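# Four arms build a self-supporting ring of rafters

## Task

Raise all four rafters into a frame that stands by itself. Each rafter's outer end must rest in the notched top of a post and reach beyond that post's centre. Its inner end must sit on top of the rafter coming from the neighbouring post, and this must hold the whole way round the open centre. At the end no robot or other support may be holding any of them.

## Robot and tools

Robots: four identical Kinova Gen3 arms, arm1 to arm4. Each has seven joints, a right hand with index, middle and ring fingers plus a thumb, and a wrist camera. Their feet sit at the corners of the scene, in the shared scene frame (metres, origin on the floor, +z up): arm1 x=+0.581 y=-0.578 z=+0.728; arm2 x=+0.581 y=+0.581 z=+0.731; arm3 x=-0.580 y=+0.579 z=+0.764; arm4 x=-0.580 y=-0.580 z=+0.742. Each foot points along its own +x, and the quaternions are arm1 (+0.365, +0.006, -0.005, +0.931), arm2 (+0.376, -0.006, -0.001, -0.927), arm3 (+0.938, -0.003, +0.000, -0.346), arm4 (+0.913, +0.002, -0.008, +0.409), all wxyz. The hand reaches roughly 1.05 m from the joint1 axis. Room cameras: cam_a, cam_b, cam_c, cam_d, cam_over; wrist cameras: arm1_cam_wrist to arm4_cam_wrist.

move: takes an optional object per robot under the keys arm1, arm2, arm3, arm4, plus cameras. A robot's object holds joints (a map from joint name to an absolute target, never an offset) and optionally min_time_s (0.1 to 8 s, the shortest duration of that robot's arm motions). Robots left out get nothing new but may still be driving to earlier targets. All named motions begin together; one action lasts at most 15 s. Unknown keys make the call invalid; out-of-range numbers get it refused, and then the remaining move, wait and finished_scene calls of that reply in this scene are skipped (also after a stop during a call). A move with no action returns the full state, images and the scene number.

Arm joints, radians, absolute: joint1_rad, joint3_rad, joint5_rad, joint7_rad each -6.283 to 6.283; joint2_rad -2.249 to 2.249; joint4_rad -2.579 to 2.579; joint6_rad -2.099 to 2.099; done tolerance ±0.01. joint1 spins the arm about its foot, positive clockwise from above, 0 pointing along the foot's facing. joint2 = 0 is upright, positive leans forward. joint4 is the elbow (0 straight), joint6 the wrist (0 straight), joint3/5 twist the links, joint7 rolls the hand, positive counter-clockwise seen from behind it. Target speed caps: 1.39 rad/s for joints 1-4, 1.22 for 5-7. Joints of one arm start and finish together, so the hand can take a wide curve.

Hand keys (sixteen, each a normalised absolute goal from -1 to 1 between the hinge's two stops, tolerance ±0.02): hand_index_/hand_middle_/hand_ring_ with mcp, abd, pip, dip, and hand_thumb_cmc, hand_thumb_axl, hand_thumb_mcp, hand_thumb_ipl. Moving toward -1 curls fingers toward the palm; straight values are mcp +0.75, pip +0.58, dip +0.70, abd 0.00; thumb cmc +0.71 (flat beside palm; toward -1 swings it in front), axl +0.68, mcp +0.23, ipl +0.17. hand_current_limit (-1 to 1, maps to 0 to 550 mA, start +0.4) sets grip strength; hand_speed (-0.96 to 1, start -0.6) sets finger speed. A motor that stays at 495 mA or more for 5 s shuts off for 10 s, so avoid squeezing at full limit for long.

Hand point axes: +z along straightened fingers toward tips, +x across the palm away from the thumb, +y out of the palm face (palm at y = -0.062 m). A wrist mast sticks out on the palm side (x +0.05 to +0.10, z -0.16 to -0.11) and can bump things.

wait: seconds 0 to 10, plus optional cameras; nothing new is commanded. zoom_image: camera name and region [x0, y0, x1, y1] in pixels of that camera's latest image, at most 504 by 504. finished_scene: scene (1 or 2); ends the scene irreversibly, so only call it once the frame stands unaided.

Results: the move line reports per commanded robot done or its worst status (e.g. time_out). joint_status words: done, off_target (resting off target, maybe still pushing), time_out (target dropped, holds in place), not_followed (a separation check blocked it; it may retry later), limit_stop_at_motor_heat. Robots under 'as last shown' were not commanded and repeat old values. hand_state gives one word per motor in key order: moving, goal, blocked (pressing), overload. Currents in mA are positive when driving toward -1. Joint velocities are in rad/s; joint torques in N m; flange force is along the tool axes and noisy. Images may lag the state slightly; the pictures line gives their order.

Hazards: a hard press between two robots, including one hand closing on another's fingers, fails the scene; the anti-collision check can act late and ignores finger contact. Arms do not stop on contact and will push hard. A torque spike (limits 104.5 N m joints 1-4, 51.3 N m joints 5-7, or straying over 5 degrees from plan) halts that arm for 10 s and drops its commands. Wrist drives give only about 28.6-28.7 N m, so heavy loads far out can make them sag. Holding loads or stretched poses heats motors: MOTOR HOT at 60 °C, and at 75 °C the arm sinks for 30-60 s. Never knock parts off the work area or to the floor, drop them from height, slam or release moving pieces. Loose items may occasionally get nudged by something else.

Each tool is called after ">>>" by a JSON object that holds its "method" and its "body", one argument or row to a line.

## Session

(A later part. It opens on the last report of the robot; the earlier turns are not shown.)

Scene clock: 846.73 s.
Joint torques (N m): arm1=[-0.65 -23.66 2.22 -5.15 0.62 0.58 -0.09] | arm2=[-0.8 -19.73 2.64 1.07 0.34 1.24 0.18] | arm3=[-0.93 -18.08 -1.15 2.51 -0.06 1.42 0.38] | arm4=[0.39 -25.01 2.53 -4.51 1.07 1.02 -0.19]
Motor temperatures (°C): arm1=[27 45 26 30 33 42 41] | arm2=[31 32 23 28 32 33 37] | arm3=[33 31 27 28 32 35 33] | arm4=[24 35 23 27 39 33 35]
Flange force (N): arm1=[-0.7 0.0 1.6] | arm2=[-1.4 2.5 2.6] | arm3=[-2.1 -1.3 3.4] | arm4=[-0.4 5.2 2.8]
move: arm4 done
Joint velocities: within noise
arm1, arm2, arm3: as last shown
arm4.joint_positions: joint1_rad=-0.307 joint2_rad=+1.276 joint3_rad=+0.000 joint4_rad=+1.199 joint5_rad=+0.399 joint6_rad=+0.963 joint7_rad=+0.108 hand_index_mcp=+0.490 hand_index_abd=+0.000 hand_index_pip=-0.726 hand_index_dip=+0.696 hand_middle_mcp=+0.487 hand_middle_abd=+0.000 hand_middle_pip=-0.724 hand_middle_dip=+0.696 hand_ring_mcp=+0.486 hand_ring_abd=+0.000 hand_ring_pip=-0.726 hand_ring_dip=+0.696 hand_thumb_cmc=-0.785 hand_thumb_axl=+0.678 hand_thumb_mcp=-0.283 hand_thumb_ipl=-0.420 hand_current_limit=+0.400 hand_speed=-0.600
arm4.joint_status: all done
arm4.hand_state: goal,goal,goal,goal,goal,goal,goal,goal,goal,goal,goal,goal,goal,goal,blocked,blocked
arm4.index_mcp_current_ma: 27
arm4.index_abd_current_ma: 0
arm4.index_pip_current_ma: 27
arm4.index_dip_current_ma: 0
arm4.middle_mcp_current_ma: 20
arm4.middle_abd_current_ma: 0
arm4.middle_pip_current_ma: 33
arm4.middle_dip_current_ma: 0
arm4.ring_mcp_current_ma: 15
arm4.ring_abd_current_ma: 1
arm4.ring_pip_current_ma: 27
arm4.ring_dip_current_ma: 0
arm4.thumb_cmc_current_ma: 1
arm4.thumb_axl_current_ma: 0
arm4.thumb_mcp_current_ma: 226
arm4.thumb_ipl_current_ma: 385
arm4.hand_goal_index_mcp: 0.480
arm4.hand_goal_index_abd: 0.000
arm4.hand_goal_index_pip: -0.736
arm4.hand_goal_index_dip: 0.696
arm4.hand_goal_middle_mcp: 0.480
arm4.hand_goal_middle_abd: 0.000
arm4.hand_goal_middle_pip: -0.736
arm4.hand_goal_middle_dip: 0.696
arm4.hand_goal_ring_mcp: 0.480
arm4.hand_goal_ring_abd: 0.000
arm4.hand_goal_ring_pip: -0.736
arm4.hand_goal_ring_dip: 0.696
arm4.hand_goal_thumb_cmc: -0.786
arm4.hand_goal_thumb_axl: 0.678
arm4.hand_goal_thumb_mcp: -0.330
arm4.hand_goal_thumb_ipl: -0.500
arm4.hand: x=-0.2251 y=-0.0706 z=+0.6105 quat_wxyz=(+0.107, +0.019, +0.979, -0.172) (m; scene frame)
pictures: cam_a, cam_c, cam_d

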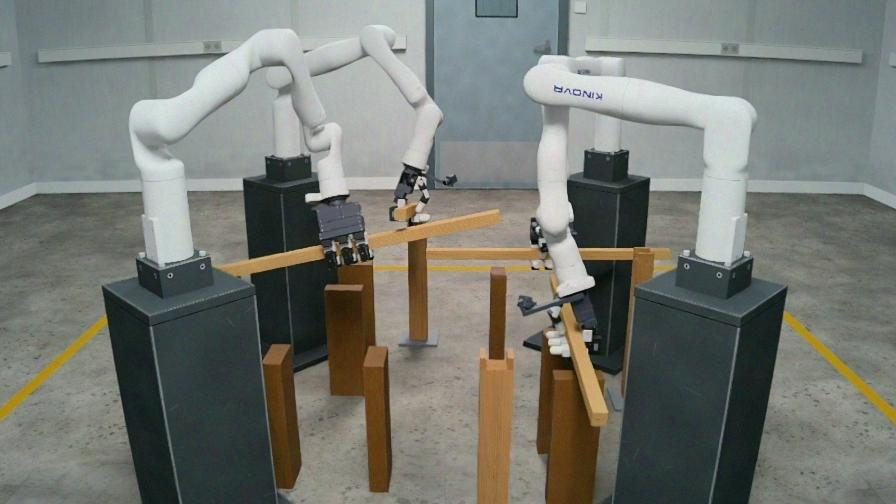

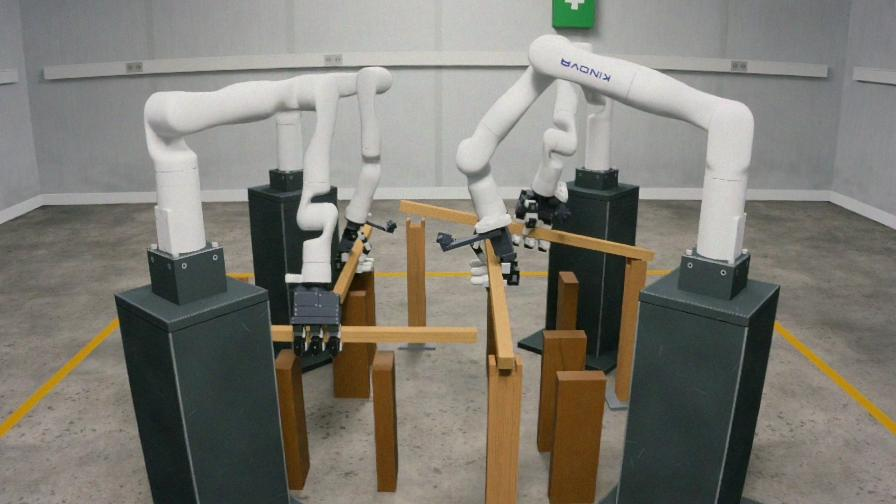

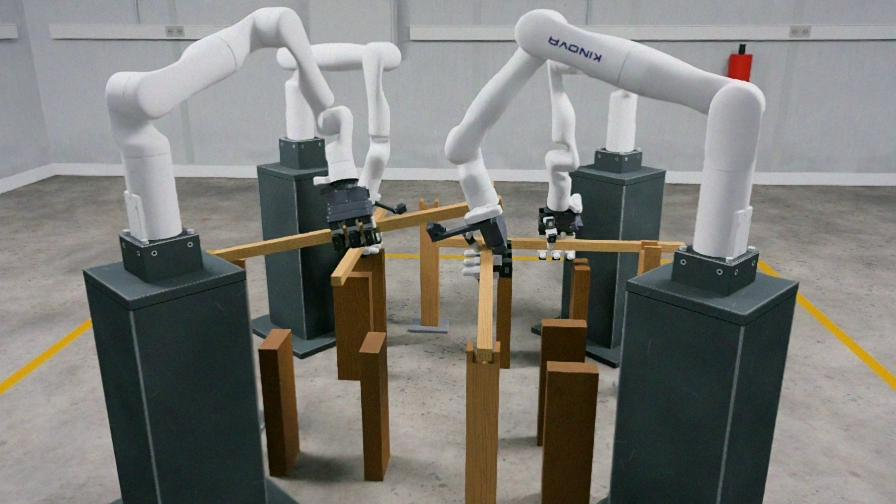

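>>> {"method": "move", "body": {
  "arm1": {"joints":{"hand_thumb_mcp":0.226,"hand_thumb_ipl":0.168}},
  "cameras": ["cam_d","cam_a","arm1_cam_wrist"]
}}

>>> {"method": "move", "body": {
  "arm1": {"joints":{"hand_thumb_axl":0.38}},
  "cameras": ["arm1_cam_wrist"]
}}

>>> {"method": "move", "body": {
  "arm1": {"joints":{"hand_thumb_mcp":-0.45,"hand_thumb_ipl":-0.55}},
  "cameras": ["cam_d","cam_a","arm1_cam_wrist"]
}}

Scene clock: 892.43 s.
Joint torques (N m): arm1=[-0.6 -23.68 2.2 -5.17 0.61 0.57 -0.09] | arm2=[-0.81 -19.69 2.65 1.05 0.3 1.25 0.2] | arm3=[-1.01 -18.05 -1.09 2.52 -0.06 1.39 0.44] | arm4=[0.46 -24.98 2.59 -4.52 1.08 0.99 -0.23]
Motor temperatures (°C): arm1=[27 46 26 30 33 42 41] | arm2=[31 32 23 28 32 33 37] | arm3=[33 31 27 28 32 35 33] | arm4=[24 36 23 27 39 33 35]
Flange force (N): arm1=[-0.6 0.0 1.6] | arm2=[-1.4 2.4 2.5] | arm3=[-2.3 -1.1 3.3] | arm4=[-0.4 5.3 2.7]
move: arm1 done
Joint velocities: within noise
arm1.joint_positions: joint1_rad=-0.347 joint2_rad=+1.256 joint3_rad=+0.000 joint4_rad=+1.242 joint5_rad=+0.415 joint6_rad=+0.944 joint7_rad=+0.066 hand_index_mcp=+0.487 hand_index_abd=-0.001 hand_index_pip=-0.727 hand_index_dip=+0.696 hand_middle_mcp=+0.487 hand_middle_abd=-0.001 hand_middle_pip=-0.728 hand_middle_dip=+0.696 hand_ring_mcp=+0.486 hand_ring_abd=+0.000 hand_ring_pip=-0.727 hand_ring_dip=+0.696 hand_thumb_cmc=-0.785 hand_thumb_axl=+0.680 hand_thumb_mcp=+0.217 hand_thumb_ipl=+0.164 hand_current_limit=+0.400 hand_speed=-0.600
arm1.joint_status: all done
arm1.hand_state: goal,goal,goal,goal,goal,goal,goal,goal,goal,goal,goal,goal,goal,goal,goal,goal
arm1.index_mcp_current_ma: 1
arm1.index_abd_current_ma: 0
arm1.index_pip_current_ma: 2
arm1.index_dip_current_ma: 0
arm1.middle_mcp_current_ma: 2
arm1.middle_abd_current_ma: 0
arm1.middle_pip_current_ma: 2
arm1.middle_dip_current_ma: 0
arm1.ring_mcp_current_ma: 1
arm1.ring_abd_current_ma: 0
arm1.ring_pip_current_ma: 2
arm1.ring_dip_current_ma: 0
arm1.thumb_cmc_current_ma: 0
arm1.thumb_axl_current_ma: 0
arm1.thumb_mcp_current_ma: -3
arm1.thumb_ipl_current_ma: -1
arm1.hand_goal_index_mcp: 0.480
arm1.hand_goal_index_abd: 0.000
arm1.hand_goal_index_pip: -0.736
arm1.hand_goal_index_dip: 0.696
arm1.hand_goal_middle_mcp: 0.480
arm1.hand_goal_middle_abd: 0.000
arm1.hand_goal_middle_pip: -0.736
arm1.hand_goal_middle_dip: 0.696
arm1.hand_goal_ring_mcp: 0.480
arm1.hand_goal_ring_abd: 0.000
arm1.hand_goal_ring_pip: -0.736
arm1.hand_goal_ring_dip: 0.696
arm1.hand_goal_thumb_cmc: -0.786
arm1.hand_goal_thumb_axl: 0.678
arm1.hand_goal_thumb_mcp: 0.226
arm1.hand_goal_thumb_ipl: 0.168
arm1.hand: x=+0.0732 y=-0.2334 z=+0.6006 quat_wxyz=(+0.204, -0.677, +0.706, -0.040) (m; scene frame)
arm2, arm3, arm4: as last shown
pictures: arm1_cam_wrist, cam_a, cam_d

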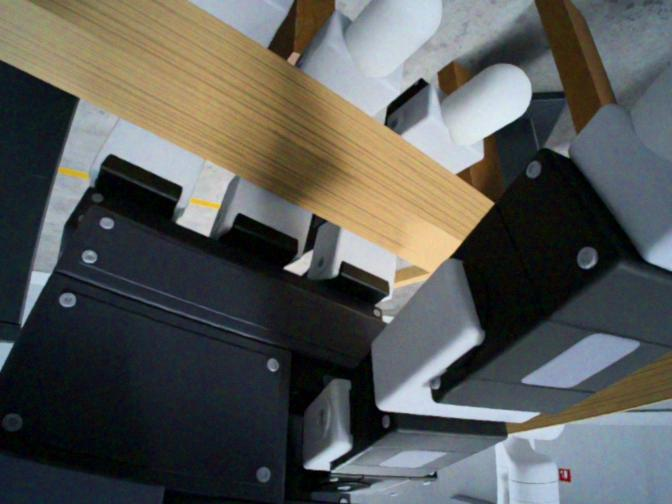

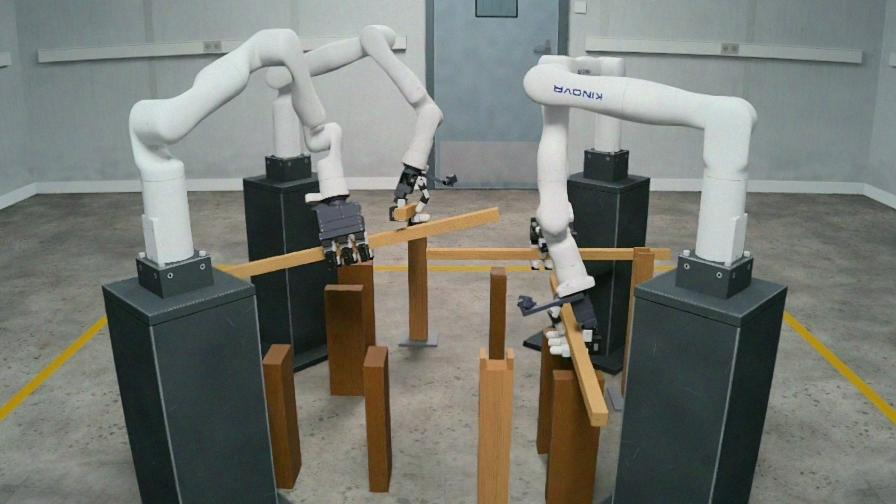

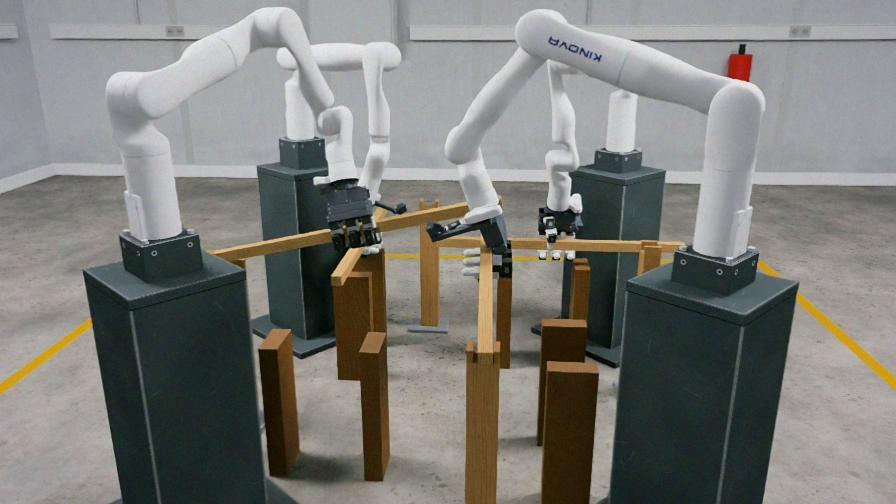

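Scene clock: 893.17 s.
Joint torques (N m): arm1=[-0.63 -23.67 2.2 -5.2 0.62 0.58 -0.09] | arm2=[-0.85 -19.71 2.59 1.08 0.36 1.28 0.18] | arm3=[-1.05 -18.02 -1.05 2.57 -0.03 1.43 0.36] | arm4=[0.46 -24.99 2.52 -4.56 1.08 1 -0.21]
Motor temperatures (°C): arm1=[27 46 26 30 33 42 41] | arm2=[31 32 23 28 32 33 37] | arm3=[33 31 27 28 32 35 33] | arm4=[24 36 23 27 39 33 35]
Flange force (N): arm1=[-0.5 -0.2 1.6] | arm2=[-1.4 2.3 2.6] | arm3=[-2.6 -1.0 3.3] | arm4=[-0.3 5.0 2.7]
move: arm1 done
Joint velocities: within noise
arm1.joint_positions: joint1_rad=-0.347 joint2_rad=+1.256 joint3_rad=+0.000 joint4_rad=+1.242 joint5_rad=+0.415 joint6_rad=+0.944 joint7_rad=+0.066 hand_index_mcp=+0.487 hand_index_abd=-0.001 hand_index_pip=-0.727 hand_index_dip=+0.696 hand_middle_mcp=+0.487 hand_middle_abd=-0.001 hand_middle_pip=-0.728 hand_middle_dip=+0.696 hand_ring_mcp=+0.486 hand_ring_abd=+0.000 hand_ring_pip=-0.727 hand_ring_dip=+0.696 hand_thumb_cmc=-0.785 hand_thumb_axl=+0.382 hand_thumb_mcp=+0.217 hand_thumb_ipl=+0.164 hand_current_limit=+0.400 hand_speed=-0.600
arm1.joint_status: all done
arm1.hand_state: goal,goal,goal,goal,goal,goal,goal,goal,goal,goal,goal,goal,goal,goal,goal,goal
arm1.index_mcp_current_ma: 1
arm1.index_abd_current_ma: 0
arm1.index_pip_current_ma: 2
arm1.index_dip_current_ma: 0
arm1.middle_mcp_current_ma: 2
arm1.middle_abd_current_ma: 0
arm1.middle_pip_current_ma: 2
arm1.middle_dip_current_ma: 0
arm1.ring_mcp_current_ma: 1
arm1.ring_abd_current_ma: 0
arm1.ring_pip_current_ma: 2
arm1.ring_dip_current_ma: 0
arm1.thumb_cmc_current_ma: 0
arm1.thumb_axl_current_ma: 0
arm1.thumb_mcp_current_ma: -3
arm1.thumb_ipl_current_ma: -1
arm1.hand_goal_index_mcp: 0.480
arm1.hand_goal_index_abd: 0.000
arm1.hand_goal_index_pip: -0.736
arm1.hand_goal_index_dip: 0.696
arm1.hand_goal_middle_mcp: 0.480
arm1.hand_goal_middle_abd: 0.000
arm1.hand_goal_middle_pip: -0.736
arm1.hand_goal_middle_dip: 0.696
arm1.hand_goal_ring_mcp: 0.480
arm1.hand_goal_ring_abd: 0.000
arm1.hand_goal_ring_pip: -0.736
arm1.hand_goal_ring_dip: 0.696
arm1.hand_goal_thumb_cmc: -0.786
arm1.hand_goal_thumb_axl: 0.380
arm1.hand_goal_thumb_mcp: 0.226
arm1.hand_goal_thumb_ipl: 0.168
arm1.hand: x=+0.0732 y=-0.2334 z=+0.6006 quat_wxyz=(+0.204, -0.677, +0.706, -0.040) (m; scene frame)
arm2, arm3, arm4: as last shown
pictures: arm1_cam_wrist

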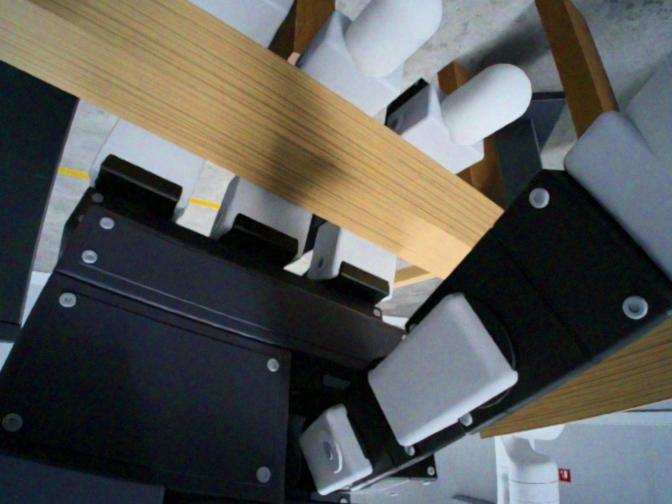

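Scene clock: 894.27 s.
Joint torques (N m): arm1=[-0.63 -23.64 2.21 -5.16 0.6 0.59 -0.08] | arm2=[-0.83 -19.7 2.59 1.1 0.31 1.24 0.18] | arm3=[-1.03 -18.06 -1.13 2.51 -0.12 1.42 0.36] | arm4=[0.42 -24.99 2.6 -4.45 1.06 0.98 -0.19]
Motor temperatures (°C): arm1=[27 46 26 30 33 42 41] | arm2=[31 32 23 28 32 33 37] | arm3=[33 31 27 28 32 35 33] | arm4=[24 36 23 27 39 33 35]
Flange force (N): arm1=[-0.6 -0.2 1.6] | arm2=[-1.5 2.5 2.6] | arm3=[-2.4 -1.3 3.4] | arm4=[-0.5 5.5 2.7]
move: arm1 off_target
Joint velocities: within noise
arm1.joint_positions: joint1_rad=-0.347 joint2_rad=+1.256 joint3_rad=+0.000 joint4_rad=+1.242 joint5_rad=+0.415 joint6_rad=+0.944 joint7_rad=+0.066 hand_index_mcp=+0.489 hand_index_abd=-0.001 hand_index_pip=-0.727 hand_index_dip=+0.696 hand_middle_mcp=+0.488 hand_middle_abd=-0.001 hand_middle_pip=-0.728 hand_middle_dip=+0.696 hand_ring_mcp=+0.488 hand_ring_abd=+0.000 hand_ring_pip=-0.728 hand_ring_dip=+0.696 hand_thumb_cmc=-0.754 hand_thumb_axl=+0.365 hand_thumb_mcp=-0.286 hand_thumb_ipl=-0.371 hand_current_limit=+0.400 hand_speed=-0.600
arm1.joint_status: hand_thumb_mcp off_target (ended at -0.286, target -0.450); hand_thumb_ipl off_target (ended at -0.371, target -0.550)
arm1.hand_state: goal,goal,goal,goal,goal,goal,goal,goal,goal,goal,goal,goal,blocked,goal,blocked,blocked
arm1.index_mcp_current_ma: 2
arm1.index_abd_current_ma: 0
arm1.index_pip_current_ma: 2
arm1.index_dip_current_ma: 0
arm1.middle_mcp_current_ma: 2
arm1.middle_abd_current_ma: 0
arm1.middle_pip_current_ma: 2
arm1.middle_dip_current_ma: 0
arm1.ring_mcp_current_ma: 2
arm1.ring_abd_current_ma: 0
arm1.ring_pip_current_ma: 2
arm1.ring_dip_current_ma: 0
arm1.thumb_cmc_current_ma: 22
arm1.thumb_axl_current_ma: -7
arm1.thumb_mcp_current_ma: 385
arm1.thumb_ipl_current_ma: 385
arm1.hand_goal_index_mcp: 0.480
arm1.hand_goal_index_abd: 0.000
arm1.hand_goal_index_pip: -0.736
arm1.hand_goal_index_dip: 0.696
arm1.hand_goal_middle_mcp: 0.480
arm1.hand_goal_middle_abd: 0.000
arm1.hand_goal_middle_pip: -0.736
arm1.hand_goal_middle_dip: 0.696
arm1.hand_goal_ring_mcp: 0.480
arm1.hand_goal_ring_abd: 0.000
arm1.hand_goal_ring_pip: -0.736
arm1.hand_goal_ring_dip: 0.696
arm1.hand_goal_thumb_cmc: -0.786
arm1.hand_goal_thumb_axl: 0.380
arm1.hand_goal_thumb_mcp: -0.450
arm1.hand_goal_thumb_ipl: -0.550
arm1.hand: x=+0.0732 y=-0.2334 z=+0.6006 quat_wxyz=(+0.204, -0.677, +0.706, -0.040) (m; scene frame)
arm2, arm3, arm4: as last shown
pictures: arm1_cam_wrist, cam_a, cam_d

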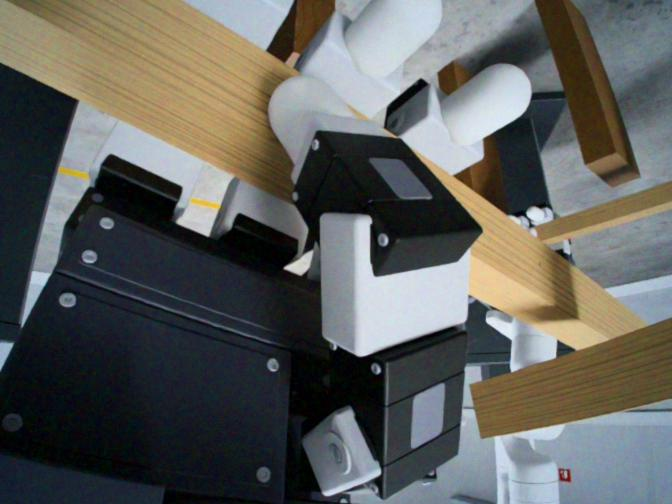

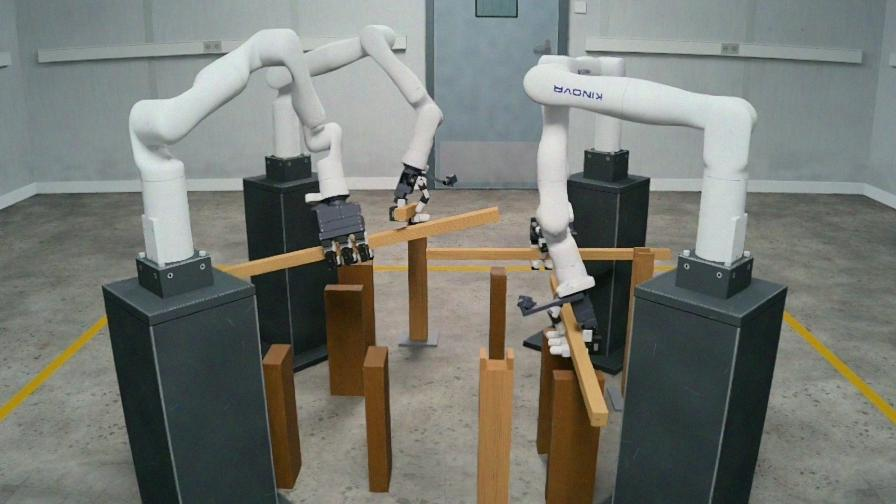

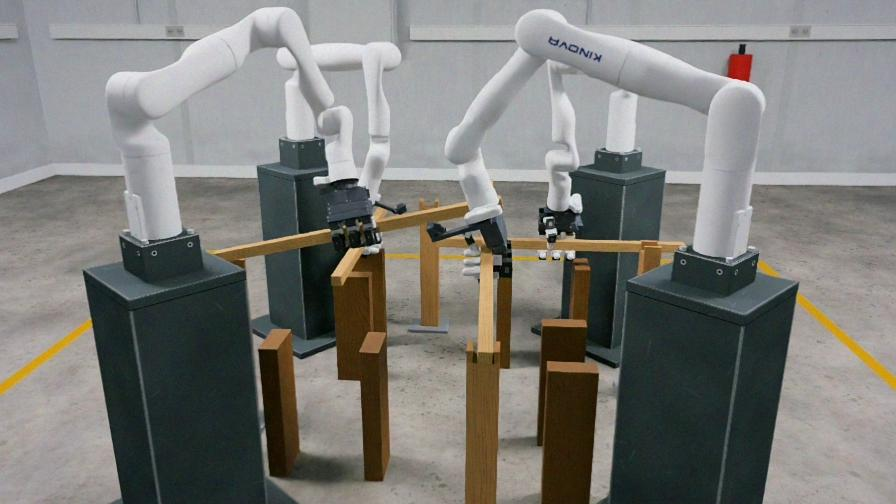

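>>> {"method": "move", "body": {
  "arm1": {"joints":{"hand_current_limit":0.72,"hand_thumb_mcp":-0.5,"hand_thumb_ipl":-0.6}},
  "arm4": {"joints":{"joint1_rad":-0.3072,"joint2_rad":1.3125,"joint3_rad":0,"joint4_rad":1.1811,"joint5_rad":0.4037,"joint6_rad":0.9467,"joint7_rad":0.0988},"min_time_s":2},
  "cameras": ["cam_d","cam_a"]
}}

>>> {"method": "move", "body": {
  "arm4": {"joints":{"joint1_rad":-0.3072,"joint2_rad":1.3165,"joint3_rad":0,"joint4_rad":1.1791,"joint5_rad":0.4042,"joint6_rad":0.9449,"joint7_rad":0.0978},"min_time_s":1},
  "cameras": ["cam_d","cam_a"]
}}

Scene clock: 903.37 s.
Joint torques (N m): arm1=[-0.6 -23.64 2.2 -5.19 0.61 0.59 -0.06] | arm2=[-0.87 -19.69 2.61 1.08 0.34 1.27 0.19] | arm3=[-1.05 -18.06 -1.17 2.56 -0.05 1.42 0.35] | arm4=[0.43 -25.06 2.55 -4.4 1.07 0.97 -0.23]
Motor temperatures (°C): arm1=[27 46 26 30 33 42 41] | arm2=[31 32 23 28 32 33 37] | arm3=[33 31 27 28 32 35 33] | arm4=[24 36 23 27 39 33 35]
Flange force (N): arm1=[-0.4 -0.3 1.6] | arm2=[-1.5 2.4 2.6] | arm3=[-2.6 -1.1 3.5] | arm4=[-0.4 5.4 2.7]
move: arm1 off_target; arm4 done
Joint velocities: within noise
arm1.joint_positions: joint1_rad=-0.347 joint2_rad=+1.256 joint3_rad=+0.000 joint4_rad=+1.242 joint5_rad=+0.415 joint6_rad=+0.944 joint7_rad=+0.066 hand_index_mcp=+0.489 hand_index_abd=-0.001 hand_index_pip=-0.728 hand_index_dip=+0.696 hand_middle_mcp=+0.488 hand_middle_abd=-0.001 hand_middle_pip=-0.729 hand_middle_dip=+0.696 hand_ring_mcp=+0.488 hand_ring_abd=+0.000 hand_ring_pip=-0.728 hand_ring_dip=+0.696 hand_thumb_cmc=-0.748 hand_thumb_axl=+0.361 hand_thumb_mcp=-0.286 hand_thumb_ipl=-0.378 hand_current_limit=+0.720 hand_speed=-0.600
arm1.joint_status: hand_thumb_mcp off_target (ended at -0.286, target -0.500); hand_thumb_ipl off_target (ended at -0.378, target -0.600); the others done
arm1.hand_state: goal,goal,goal,goal,goal,goal,goal,goal,goal,goal,goal,goal,blocked,goal,blocked,blocked
arm1.index_mcp_current_ma: 2
arm1.index_abd_current_ma: 0
arm1.index_pip_current_ma: 2
arm1.index_dip_current_ma: 0
arm1.middle_mcp_current_ma: 2
arm1.middle_abd_current_ma: 0
arm1.middle_pip_current_ma: 1
arm1.middle_dip_current_ma: 0
arm1.ring_mcp_current_ma: 2
arm1.ring_abd_current_ma: 0
arm1.ring_pip_current_ma: 2
arm1.ring_dip_current_ma: 0
arm1.thumb_cmc_current_ma: 30
arm1.thumb_axl_current_ma: -11
arm1.thumb_mcp_current_ma: 473
arm1.thumb_ipl_current_ma: 473
arm1.hand_goal_index_mcp: 0.480
arm1.hand_goal_index_abd: 0.000
arm1.hand_goal_index_pip: -0.736
arm1.hand_goal_index_dip: 0.696
arm1.hand_goal_middle_mcp: 0.480
arm1.hand_goal_middle_abd: 0.000
arm1.hand_goal_middle_pip: -0.736
arm1.hand_goal_middle_dip: 0.696
arm1.hand_goal_ring_mcp: 0.480
arm1.hand_goal_ring_abd: 0.000
arm1.hand_goal_ring_pip: -0.736
arm1.hand_goal_ring_dip: 0.696
arm1.hand_goal_thumb_cmc: -0.786
arm1.hand_goal_thumb_axl: 0.380
arm1.hand_goal_thumb_mcp: -0.500
arm1.hand_goal_thumb_ipl: -0.600
arm1.hand: x=+0.0732 y=-0.2334 z=+0.6006 quat_wxyz=(+0.204, -0.677, +0.706, -0.040) (m; scene frame)
arm2, arm3: as last shown
arm4.joint_positions: joint1_rad=-0.307 joint2_rad=+1.312 joint3_rad=+0.000 joint4_rad=+1.181 joint5_rad=+0.404 joint6_rad=+0.947 joint7_rad=+0.099 hand_index_mcp=+0.490 hand_index_abd=+0.000 hand_index_pip=-0.726 hand_index_dip=+0.696 hand_middle_mcp=+0.487 hand_middle_abd=+0.000 hand_middle_pip=-0.724 hand_middle_dip=+0.696 hand_ring_mcp=+0.486 hand_ring_abd=+0.000 hand_ring_pip=-0.726 hand_ring_dip=+0.696 hand_thumb_cmc=-0.785 hand_thumb_axl=+0.678 hand_thumb_mcp=-0.282 hand_thumb_ipl=-0.420 hand_current_limit=+0.400 hand_speed=-0.600
arm4.joint_status: all done
arm4.hand_state: goal,goal,goal,goal,goal,goal,goal,goal,goal,goal,goal,goal,goal,goal,blocked,blocked
arm4.index_mcp_current_ma: 27
arm4.index_abd_current_ma: 0
arm4.index_pip_current_ma: 27
arm4.index_dip_current_ma: 0
arm4.middle_mcp_current_ma: 20
arm4.middle_abd_current_ma: 0
arm4.middle_pip_current_ma: 32
arm4.middle_dip_current_ma: 0
arm4.ring_mcp_current_ma: 15
arm4.ring_abd_current_ma: 1
arm4.ring_pip_current_ma: 27
arm4.ring_dip_current_ma: 0
arm4.thumb_cmc_current_ma: 1
arm4.thumb_axl_current_ma: 0
arm4.thumb_mcp_current_ma: 226
arm4.thumb_ipl_current_ma: 385
arm4.hand_goal_index_mcp: 0.480
arm4.hand_goal_index_abd: 0.000
arm4.hand_goal_index_pip: -0.736
arm4.hand_goal_index_dip: 0.696
arm4.hand_goal_middle_mcp: 0.480
arm4.hand_goal_middle_abd: 0.000
arm4.hand_goal_middle_pip: -0.736
arm4.hand_goal_middle_dip: 0.696
arm4.hand_goal_ring_mcp: 0.480
arm4.hand_goal_ring_abd: 0.000
arm4.hand_goal_ring_pip: -0.736
arm4.hand_goal_ring_dip: 0.696
arm4.hand_goal_thumb_cmc: -0.786
arm4.hand_goal_thumb_axl: 0.678
arm4.hand_goal_thumb_mcp: -0.330
arm4.hand_goal_thumb_ipl: -0.500
arm4.hand: x=-0.2251 y=-0.0706 z=+0.5926 quat_wxyz=(+0.107, +0.019, +0.979, -0.172) (m; scene frame)
pictures: cam_a, cam_d

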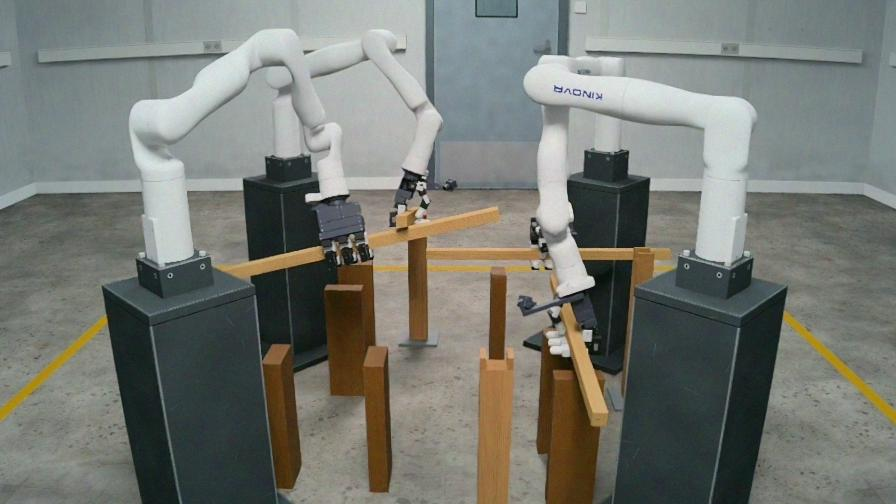

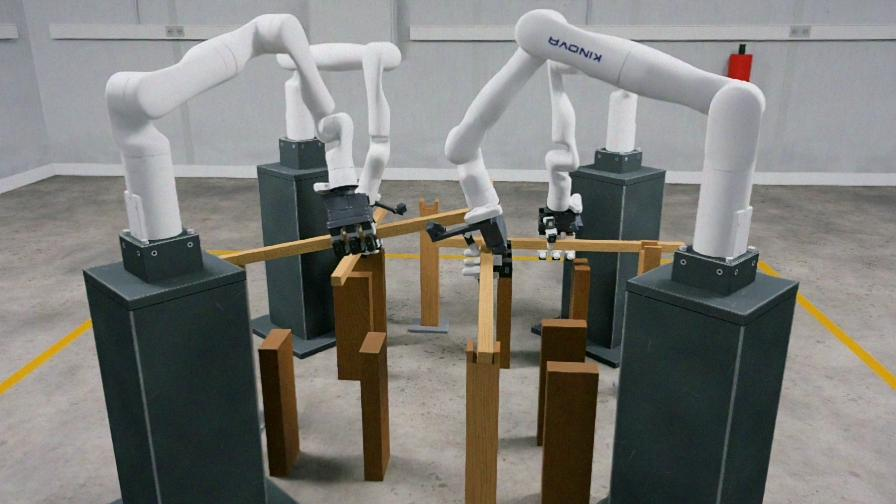

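Scene clock: 904.67 s.
Joint torques (N m): arm1=[-0.55 -23.96 2.37 -5.2 0.64 0.65 -0.12] | arm2=[-0.85 -19.7 2.62 1.07 0.35 1.29 0.19] | arm3=[-1.03 -18.09 -1.11 2.62 -0.05 1.4 0.35] | arm4=[0.34 -24.73 2.34 -4.19 0.89 0.97 -0.14]
Motor temperatures (°C): arm1=[27 46 26 30 33 42 41] | arm2=[31 32 23 28 32 33 37] | arm3=[33 31 27 28 32 35 33] | arm4=[24 36 23 27 39 33 35]
Flange force (N): arm1=[-0.4 0.3 2.1] | arm2=[-1.4 2.3 2.6] | arm3=[-2.7 -0.8 3.5] | arm4=[-0.7 5.3 2.4]
move: arm4 done
Joint velocities: within noise
arm1: as last shown
arm2.joint_positions: joint1_rad=-0.241 joint2_rad=+1.468 joint3_rad=+0.000 joint4_rad=+1.734 joint5_rad=+0.601 joint6_rad=+0.305 joint7_rad=-0.069 hand_index_mcp=+0.485 hand_index_abd=+0.000 hand_index_pip=-0.721 hand_index_dip=+0.696 hand_middle_mcp=+0.485 hand_middle_abd=+0.000 hand_middle_pip=-0.719 hand_middle_dip=+0.696 hand_ring_mcp=+0.484 hand_ring_abd=+0.000 hand_ring_pip=-0.718 hand_ring_dip=+0.696 hand_thumb_cmc=-0.784 hand_thumb_axl=+0.680 hand_thumb_mcp=-0.294 hand_thumb_ipl=-0.394 hand_current_limit=+0.400 hand_speed=-0.600
arm2.joint_status: not commanded
arm2.hand_state: goal,goal,goal,goal,goal,goal,goal,goal,goal,goal,goal,goal,goal,goal,blocked,blocked
arm2.index_mcp_current_ma: 25
arm2.index_abd_current_ma: -2
arm2.index_pip_current_ma: 70
arm2.index_dip_current_ma: 0
arm2.middle_mcp_current_ma: 22
arm2.middle_abd_current_ma: 0
arm2.middle_pip_current_ma: 76
arm2.middle_dip_current_ma: 0
arm2.ring_mcp_current_ma: 20
arm2.ring_abd_current_ma: 0
arm2.ring_pip_current_ma: 81
arm2.ring_dip_current_ma: 0
arm2.thumb_cmc_current_ma: 9
arm2.thumb_axl_current_ma: 11
arm2.thumb_mcp_current_ma: 220
arm2.thumb_ipl_current_ma: 385
arm2.hand_goal_index_mcp: 0.480
arm2.hand_goal_index_abd: 0.000
arm2.hand_goal_index_pip: -0.736
arm2.hand_goal_index_dip: 0.696
arm2.hand_goal_middle_mcp: 0.480
arm2.hand_goal_middle_abd: 0.000
arm2.hand_goal_middle_pip: -0.736
arm2.hand_goal_middle_dip: 0.696
arm2.hand_goal_ring_mcp: 0.480
arm2.hand_goal_ring_abd: 0.000
arm2.hand_goal_ring_pip: -0.736
arm2.hand_goal_ring_dip: 0.696
arm2.hand_goal_thumb_cmc: -0.786
arm2.hand_goal_thumb_axl: 0.678
arm2.hand_goal_thumb_mcp: -0.330
arm2.hand_goal_thumb_ipl: -0.500
arm2.hand: x=+0.3260 y=+0.2787 z=+0.4373 quat_wxyz=(-0.173, +0.985, -0.011, +0.002) (m; scene frame)
arm3.joint_positions: joint1_rad=-0.132 joint2_rad=+1.537 joint3_rad=+0.000 joint4_rad=+1.659 joint5_rad=+0.636 joint6_rad=+0.301 joint7_rad=-0.079 hand_index_mcp=+0.487 hand_index_abd=+0.000 hand_index_pip=-0.724 hand_index_dip=+0.696 hand_middle_mcp=+0.485 hand_middle_abd=+0.001 hand_middle_pip=-0.719 hand_middle_dip=+0.696 hand_ring_mcp=+0.484 hand_ring_abd=+0.001 hand_ring_pip=-0.714 hand_ring_dip=+0.696 hand_thumb_cmc=-0.783 hand_thumb_axl=+0.682 hand_thumb_mcp=-0.278 hand_thumb_ipl=-0.430 hand_current_limit=+0.400 hand_speed=-0.600
arm3.joint_status: not commanded
arm3.hand_state: goal,goal,goal,goal,goal,goal,goal,goal,goal,goal,blocked,goal,goal,goal,blocked,blocked
arm3.index_mcp_current_ma: 4
arm3.index_abd_current_ma: 0
arm3.index_pip_current_ma: 9
arm3.index_dip_current_ma: 0
arm3.middle_mcp_current_ma: 3
arm3.middle_abd_current_ma: 0
arm3.middle_pip_current_ma: 15
arm3.middle_dip_current_ma: 0
arm3.ring_mcp_current_ma: 2
arm3.ring_abd_current_ma: 0
arm3.ring_pip_current_ma: 22
arm3.ring_dip_current_ma: 0
arm3.thumb_cmc_current_ma: 1
arm3.thumb_axl_current_ma: 2
arm3.thumb_mcp_current_ma: 134
arm3.thumb_ipl_current_ma: 224
arm3.hand_goal_index_mcp: 0.480
arm3.hand_goal_index_abd: 0.000
arm3.hand_goal_index_pip: -0.736
arm3.hand_goal_index_dip: 0.696
arm3.hand_goal_middle_mcp: 0.480
arm3.hand_goal_middle_abd: 0.000
arm3.hand_goal_middle_pip: -0.736
arm3.hand_goal_middle_dip: 0.696
arm3.hand_goal_ring_mcp: 0.480
arm3.hand_goal_ring_abd: 0.000
arm3.hand_goal_ring_pip: -0.736
arm3.hand_goal_ring_dip: 0.696
arm3.hand_goal_thumb_cmc: -0.786
arm3.hand_goal_thumb_axl: 0.678
arm3.hand_goal_thumb_mcp: -0.330
arm3.hand_goal_thumb_ipl: -0.500
arm3.hand: x=-0.2782 y=+0.3167 z=+0.4366 quat_wxyz=(-0.124, +0.701, +0.691, -0.122) (m; scene frame)
arm4.joint_positions: joint1_rad=-0.307 joint2_rad=+1.317 joint3_rad=+0.000 joint4_rad=+1.179 joint5_rad=+0.404 joint6_rad=+0.945 joint7_rad=+0.098 hand_index_mcp=+0.490 hand_index_abd=+0.000 hand_index_pip=-0.729 hand_index_dip=+0.696 hand_middle_mcp=+0.487 hand_middle_abd=+0.000 hand_middle_pip=-0.727 hand_middle_dip=+0.696 hand_ring_mcp=+0.486 hand_ring_abd=+0.000 hand_ring_pip=-0.726 hand_ring_dip=+0.696 hand_thumb_cmc=-0.785 hand_thumb_axl=+0.678 hand_thumb_mcp=-0.280 hand_thumb_ipl=-0.425 hand_current_limit=+0.400 hand_speed=-0.600
arm4.joint_status: all done
arm4.hand_state: goal,goal,goal,goal,goal,goal,goal,goal,goal,goal,goal,goal,goal,goal,blocked,blocked
arm4.index_mcp_current_ma: 27
arm4.index_abd_current_ma: 0
arm4.index_pip_current_ma: 18
arm4.index_dip_current_ma: 0
arm4.middle_mcp_current_ma: 20
arm4.middle_abd_current_ma: 0
arm4.middle_pip_current_ma: 23
arm4.middle_dip_current_ma: 0
arm4.ring_mcp_current_ma: 15
arm4.ring_abd_current_ma: 1
arm4.ring_pip_current_ma: 27
arm4.ring_dip_current_ma: 0
arm4.thumb_cmc_current_ma: 1
arm4.thumb_axl_current_ma: 0
arm4.thumb_mcp_current_ma: 239
arm4.thumb_ipl_current_ma: 385
arm4.hand_goal_index_mcp: 0.480
arm4.hand_goal_index_abd: 0.000
arm4.hand_goal_index_pip: -0.736
arm4.hand_goal_index_dip: 0.696
arm4.hand_goal_middle_mcp: 0.480
arm4.hand_goal_middle_abd: 0.000
arm4.hand_goal_middle_pip: -0.736
arm4.hand_goal_middle_dip: 0.696
arm4.hand_goal_ring_mcp: 0.480
arm4.hand_goal_ring_abd: 0.000
arm4.hand_goal_ring_pip: -0.736
arm4.hand_goal_ring_dip: 0.696
arm4.hand_goal_thumb_cmc: -0.786
arm4.hand_goal_thumb_axl: 0.678
arm4.hand_goal_thumb_mcp: -0.330
arm4.hand_goal_thumb_ipl: -0.500
arm4.hand: x=-0.2252 y=-0.0707 z=+0.5905 quat_wxyz=(+0.107, +0.019, +0.979, -0.172) (m; scene frame)
pictures: cam_a, cam_d

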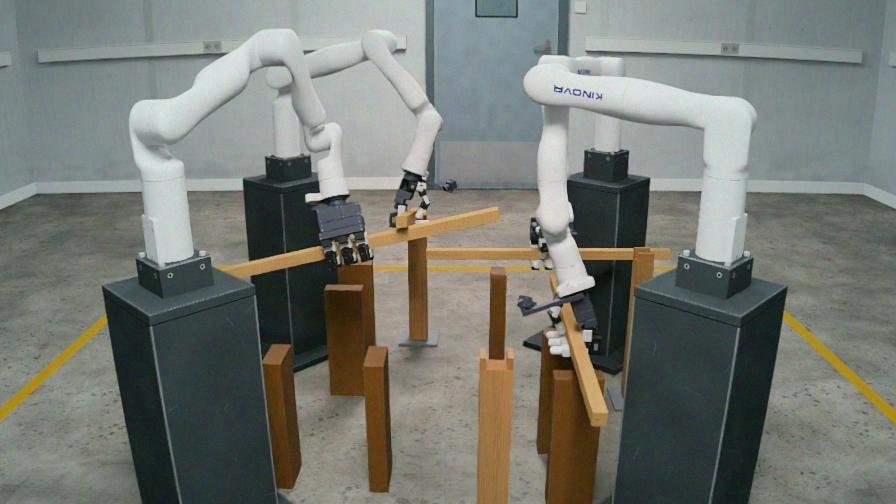

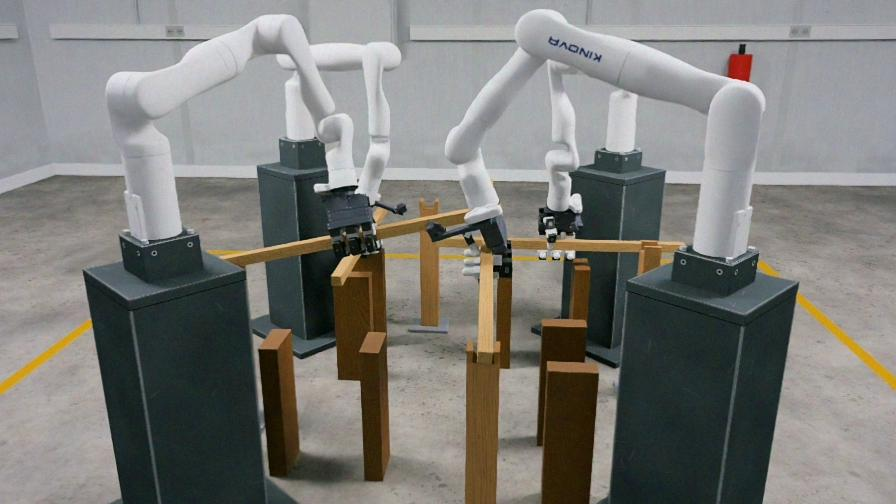

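>>> {"method": "move", "body": {
  "arm4": {"joints":{"hand_speed":-0.85,"hand_thumb_mcp":0.226,"hand_thumb_ipl":0.168}},
  "cameras": []
}}

>>> {"method": "move", "body": {
  "arm4": {"joints":{"hand_index_pip":0.577,"hand_middle_pip":0.577,"hand_ring_pip":0.577}},
  "cameras": ["cam_d","cam_a","cam_c"]
}}

Scene clock: 911.93 s.
Joint torques (N m): arm1=[-0.66 -23.9 2.24 -5.28 0.7 0.57 -0.07] | arm2=[-0.84 -19.75 2.6 1.1 0.34 1.27 0.19] | arm3=[-0.95 -18.02 -1.09 2.49 -0.09 1.36 0.36] | arm4=[0.5 -24.93 2.45 -4.32 1.03 0.95 -0.22]
Motor temperatures (°C): arm1=[27 46 26 30 33 42 41] | arm2=[31 32 23 28 32 33 37] | arm3=[33 31 27 28 32 35 33] | arm4=[24 36 23 27 39 33 35]
Flange force (N): arm1=[-0.5 0.0 1.9] | arm2=[-1.4 2.5 2.7] | arm3=[-2.3 -1.1 3.2] | arm4=[-0.4 5.4 2.5]
move: arm4 done
Joint velocities: within noise
arm1, arm2, arm3: as last shown
arm1.thumb_cmc_current_ma: 31
arm4.joint_positions: joint1_rad=-0.307 joint2_rad=+1.317 joint3_rad=+0.000 joint4_rad=+1.179 joint5_rad=+0.404 joint6_rad=+0.945 joint7_rad=+0.098 hand_index_mcp=+0.486 hand_index_abd=+0.000 hand_index_pip=-0.729 hand_index_dip=+0.696 hand_middle_mcp=+0.487 hand_middle_abd=+0.000 hand_middle_pip=-0.728 hand_middle_dip=+0.696 hand_ring_mcp=+0.488 hand_ring_abd=+0.002 hand_ring_pip=-0.725 hand_ring_dip=+0.696 hand_thumb_cmc=-0.785 hand_thumb_axl=+0.679 hand_thumb_mcp=+0.215 hand_thumb_ipl=+0.164 hand_current_limit=+0.400 hand_speed=-0.850
arm4.joint_status: all done
arm4.hand_state: goal,goal,goal,goal,goal,goal,goal,goal,goal,goal,goal,goal,goal,goal,goal,goal
arm4.index_mcp_current_ma: 16
arm4.index_abd_current_ma: 0
arm4.index_pip_current_ma: 18
arm4.index_dip_current_ma: 0
arm4.middle_mcp_current_ma: 18
arm4.middle_abd_current_ma: 0
arm4.middle_pip_current_ma: 21
arm4.middle_dip_current_ma: 0
arm4.ring_mcp_current_ma: 23
arm4.ring_abd_current_ma: 4
arm4.ring_pip_current_ma: 29
arm4.ring_dip_current_ma: 0
arm4.thumb_cmc_current_ma: 1
arm4.thumb_axl_current_ma: 2
arm4.thumb_mcp_current_ma: -38
arm4.thumb_ipl_current_ma: -13
arm4.hand_goal_index_mcp: 0.480
arm4.hand_goal_index_abd: 0.000
arm4.hand_goal_index_pip: -0.736
arm4.hand_goal_index_dip: 0.696
arm4.hand_goal_middle_mcp: 0.480
arm4.hand_goal_middle_abd: 0.000
arm4.hand_goal_middle_pip: -0.736
arm4.hand_goal_middle_dip: 0.696
arm4.hand_goal_ring_mcp: 0.480
arm4.hand_goal_ring_abd: 0.000
arm4.hand_goal_ring_pip: -0.736
arm4.hand_goal_ring_dip: 0.696
arm4.hand_goal_thumb_cmc: -0.786
arm4.hand_goal_thumb_axl: 0.678
arm4.hand_goal_thumb_mcp: 0.226
arm4.hand_goal_thumb_ipl: 0.168
arm4.hand: x=-0.2252 y=-0.0707 z=+0.5905 quat_wxyz=(+0.107, +0.019, +0.979, -0.172) (m; scene frame)
pictures: none
No camera images: "cameras" was empty.

Scene clock: 914.87 s.
Joint torques (N m): arm1=[-0.97 -24.84 2.38 -5.76 0.89 0.5 -0.09] | arm2=[-0.85 -19.68 2.6 1.07 0.34 1.26 0.19] | arm3=[-1.09 -18.12 -1.14 2.5 -0.06 1.43 0.33] | arm4=[0.35 -23.29 2.28 -3.89 0.89 0.75 -0.19]
Motor temperatures (°C): arm1=[27 46 26 30 33 42 41] | arm2=[31 32 23 28 32 33 37] | arm3=[33 31 27 28 32 35 33] | arm4=[24 36 23 27 39 33 35]
Flange force (N): arm1=[-0.3 -0.1 3.3] | arm2=[-1.4 2.4 2.5] | arm3=[-2.6 -1.2 3.5] | arm4=[-1.3 4.3 -0.2]
move: arm4 done
Joint velocities: within noise
arm1, arm2, arm3: as last shown
arm1.joint_positions: joint1_rad=-0.347 joint2_rad=+1.256 joint3_rad=+0.000 joint4_rad=+1.242 joint5_rad=+0.415 joint6_rad=+0.944 joint7_rad=+0.066 hand_index_mcp=+0.501 hand_index_abd=-0.008 hand_index_pip=-0.726 hand_index_dip=+0.696 hand_middle_mcp=+0.489 hand_middle_abd=-0.001 hand_middle_pip=-0.729 hand_middle_dip=+0.696 hand_ring_mcp=+0.487 hand_ring_abd=+0.000 hand_ring_pip=-0.728 hand_ring_dip=+0.696 hand_thumb_cmc=-0.743 hand_thumb_axl=+0.361 hand_thumb_mcp=-0.286 hand_thumb_ipl=-0.385 hand_current_limit=+0.720 hand_speed=-0.600
arm1.hand_state: blocked,goal,goal,goal,goal,goal,goal,goal,goal,goal,goal,goal,blocked,goal,blocked,blocked
arm1.index_mcp_current_ma: 10
arm1.index_abd_current_ma: -1
arm1.thumb_cmc_current_ma: 38
arm4.joint_positions: joint1_rad=-0.307 joint2_rad=+1.317 joint3_rad=+0.000 joint4_rad=+1.179 joint5_rad=+0.404 joint6_rad=+0.945 joint7_rad=+0.098 hand_index_mcp=+0.483 hand_index_abd=+0.000 hand_index_pip=+0.575 hand_index_dip=+0.696 hand_middle_mcp=+0.482 hand_middle_abd=+0.000 hand_middle_pip=+0.574 hand_middle_dip=+0.696 hand_ring_mcp=+0.481 hand_ring_abd=+0.002 hand_ring_pip=+0.575 hand_ring_dip=+0.696 hand_thumb_cmc=-0.785 hand_thumb_axl=+0.679 hand_thumb_mcp=+0.215 hand_thumb_ipl=+0.164 hand_current_limit=+0.400 hand_speed=-0.850
arm4.joint_status: all done
arm4.hand_state: goal,goal,goal,goal,goal,goal,goal,goal,goal,goal,goal,goal,goal,goal,goal,goal
arm4.index_mcp_current_ma: 6
arm4.index_abd_current_ma: 0
arm4.index_pip_current_ma: -7
arm4.index_dip_current_ma: 0
arm4.middle_mcp_current_ma: 3
arm4.middle_abd_current_ma: 0
arm4.middle_pip_current_ma: -8
arm4.middle_dip_current_ma: 0
arm4.ring_mcp_current_ma: 2
arm4.ring_abd_current_ma: 3
arm4.ring_pip_current_ma: -6
arm4.ring_dip_current_ma: 0
arm4.thumb_cmc_current_ma: 1
arm4.thumb_axl_current_ma: 2
arm4.thumb_mcp_current_ma: -38
arm4.thumb_ipl_current_ma: -13
arm4.hand_goal_index_mcp: 0.480
arm4.hand_goal_index_abd: 0.000
arm4.hand_goal_index_pip: 0.578
arm4.hand_goal_index_dip: 0.696
arm4.hand_goal_middle_mcp: 0.480
arm4.hand_goal_middle_abd: 0.000
arm4.hand_goal_middle_pip: 0.578
arm4.hand_goal_middle_dip: 0.696
arm4.hand_goal_ring_mcp: 0.480
arm4.hand_goal_ring_abd: 0.000
arm4.hand_goal_ring_pip: 0.578
arm4.hand_goal_ring_dip: 0.696
arm4.hand_goal_thumb_cmc: -0.786
arm4.hand_goal_thumb_axl: 0.678
arm4.hand_goal_thumb_mcp: 0.226
arm4.hand_goal_thumb_ipl: 0.168
arm4.hand: x=-0.2252 y=-0.0707 z=+0.5905 quat_wxyz=(+0.107, +0.019, +0.979, -0.172) (m; scene frame)
pictures: cam_a, cam_c, cam_d

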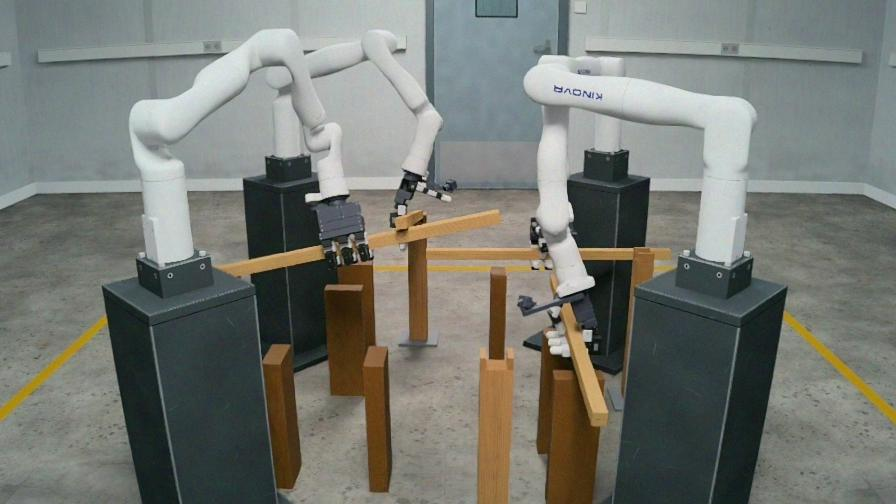

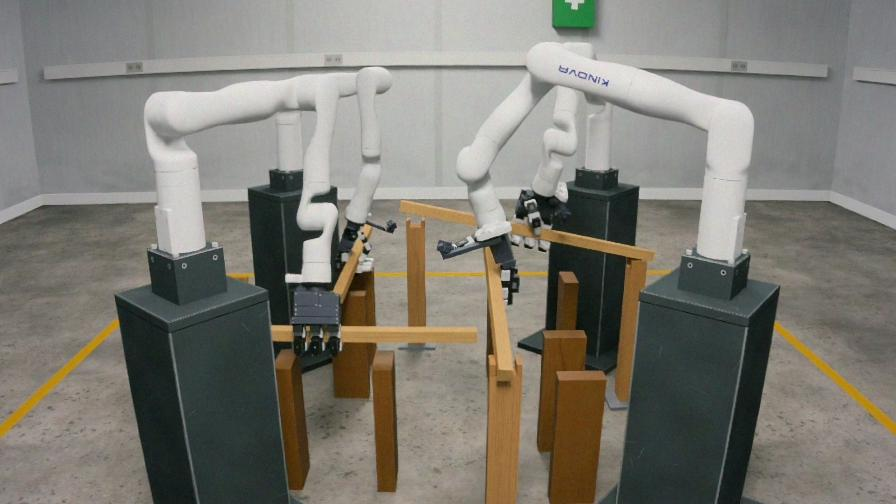

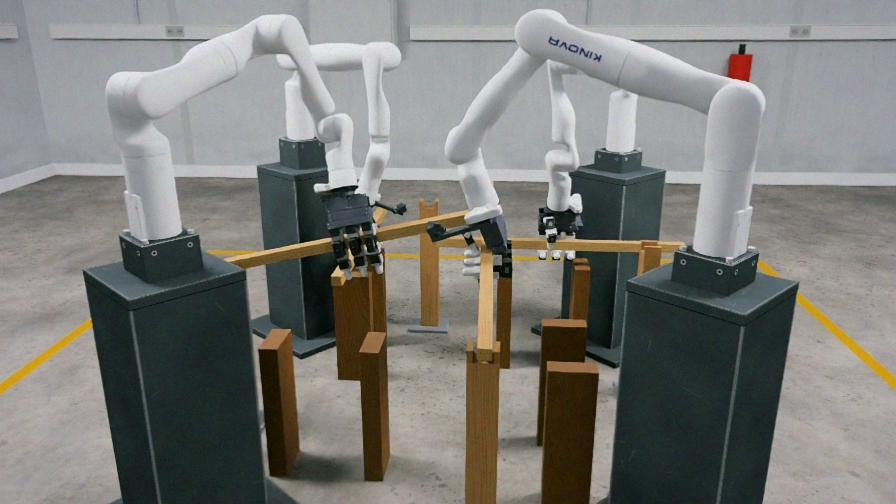

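>>> {"method": "zoom_image", "body": {
  "camera": "cam_d",
  "region": [440, 300, 530, 400]
}}

>>> {"method": "zoom_image", "body": {
  "camera": "cam_c",
  "region": [440, 180, 540, 400]
}}

Scaled by 5.040 from the camera's 896x504 image, which has a finer 1280x720 frame.

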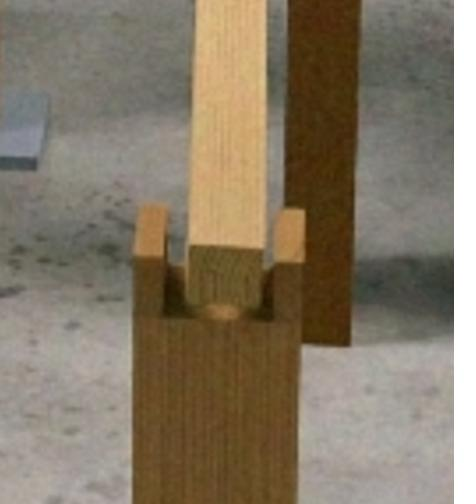

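Scaled by 2.291 from the camera's 896x504 image, which has a finer 1280x720 frame.

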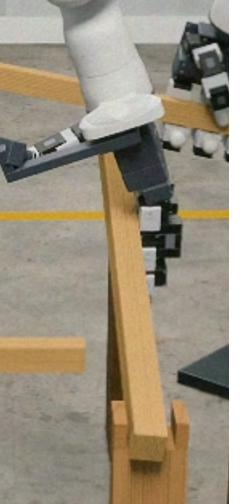

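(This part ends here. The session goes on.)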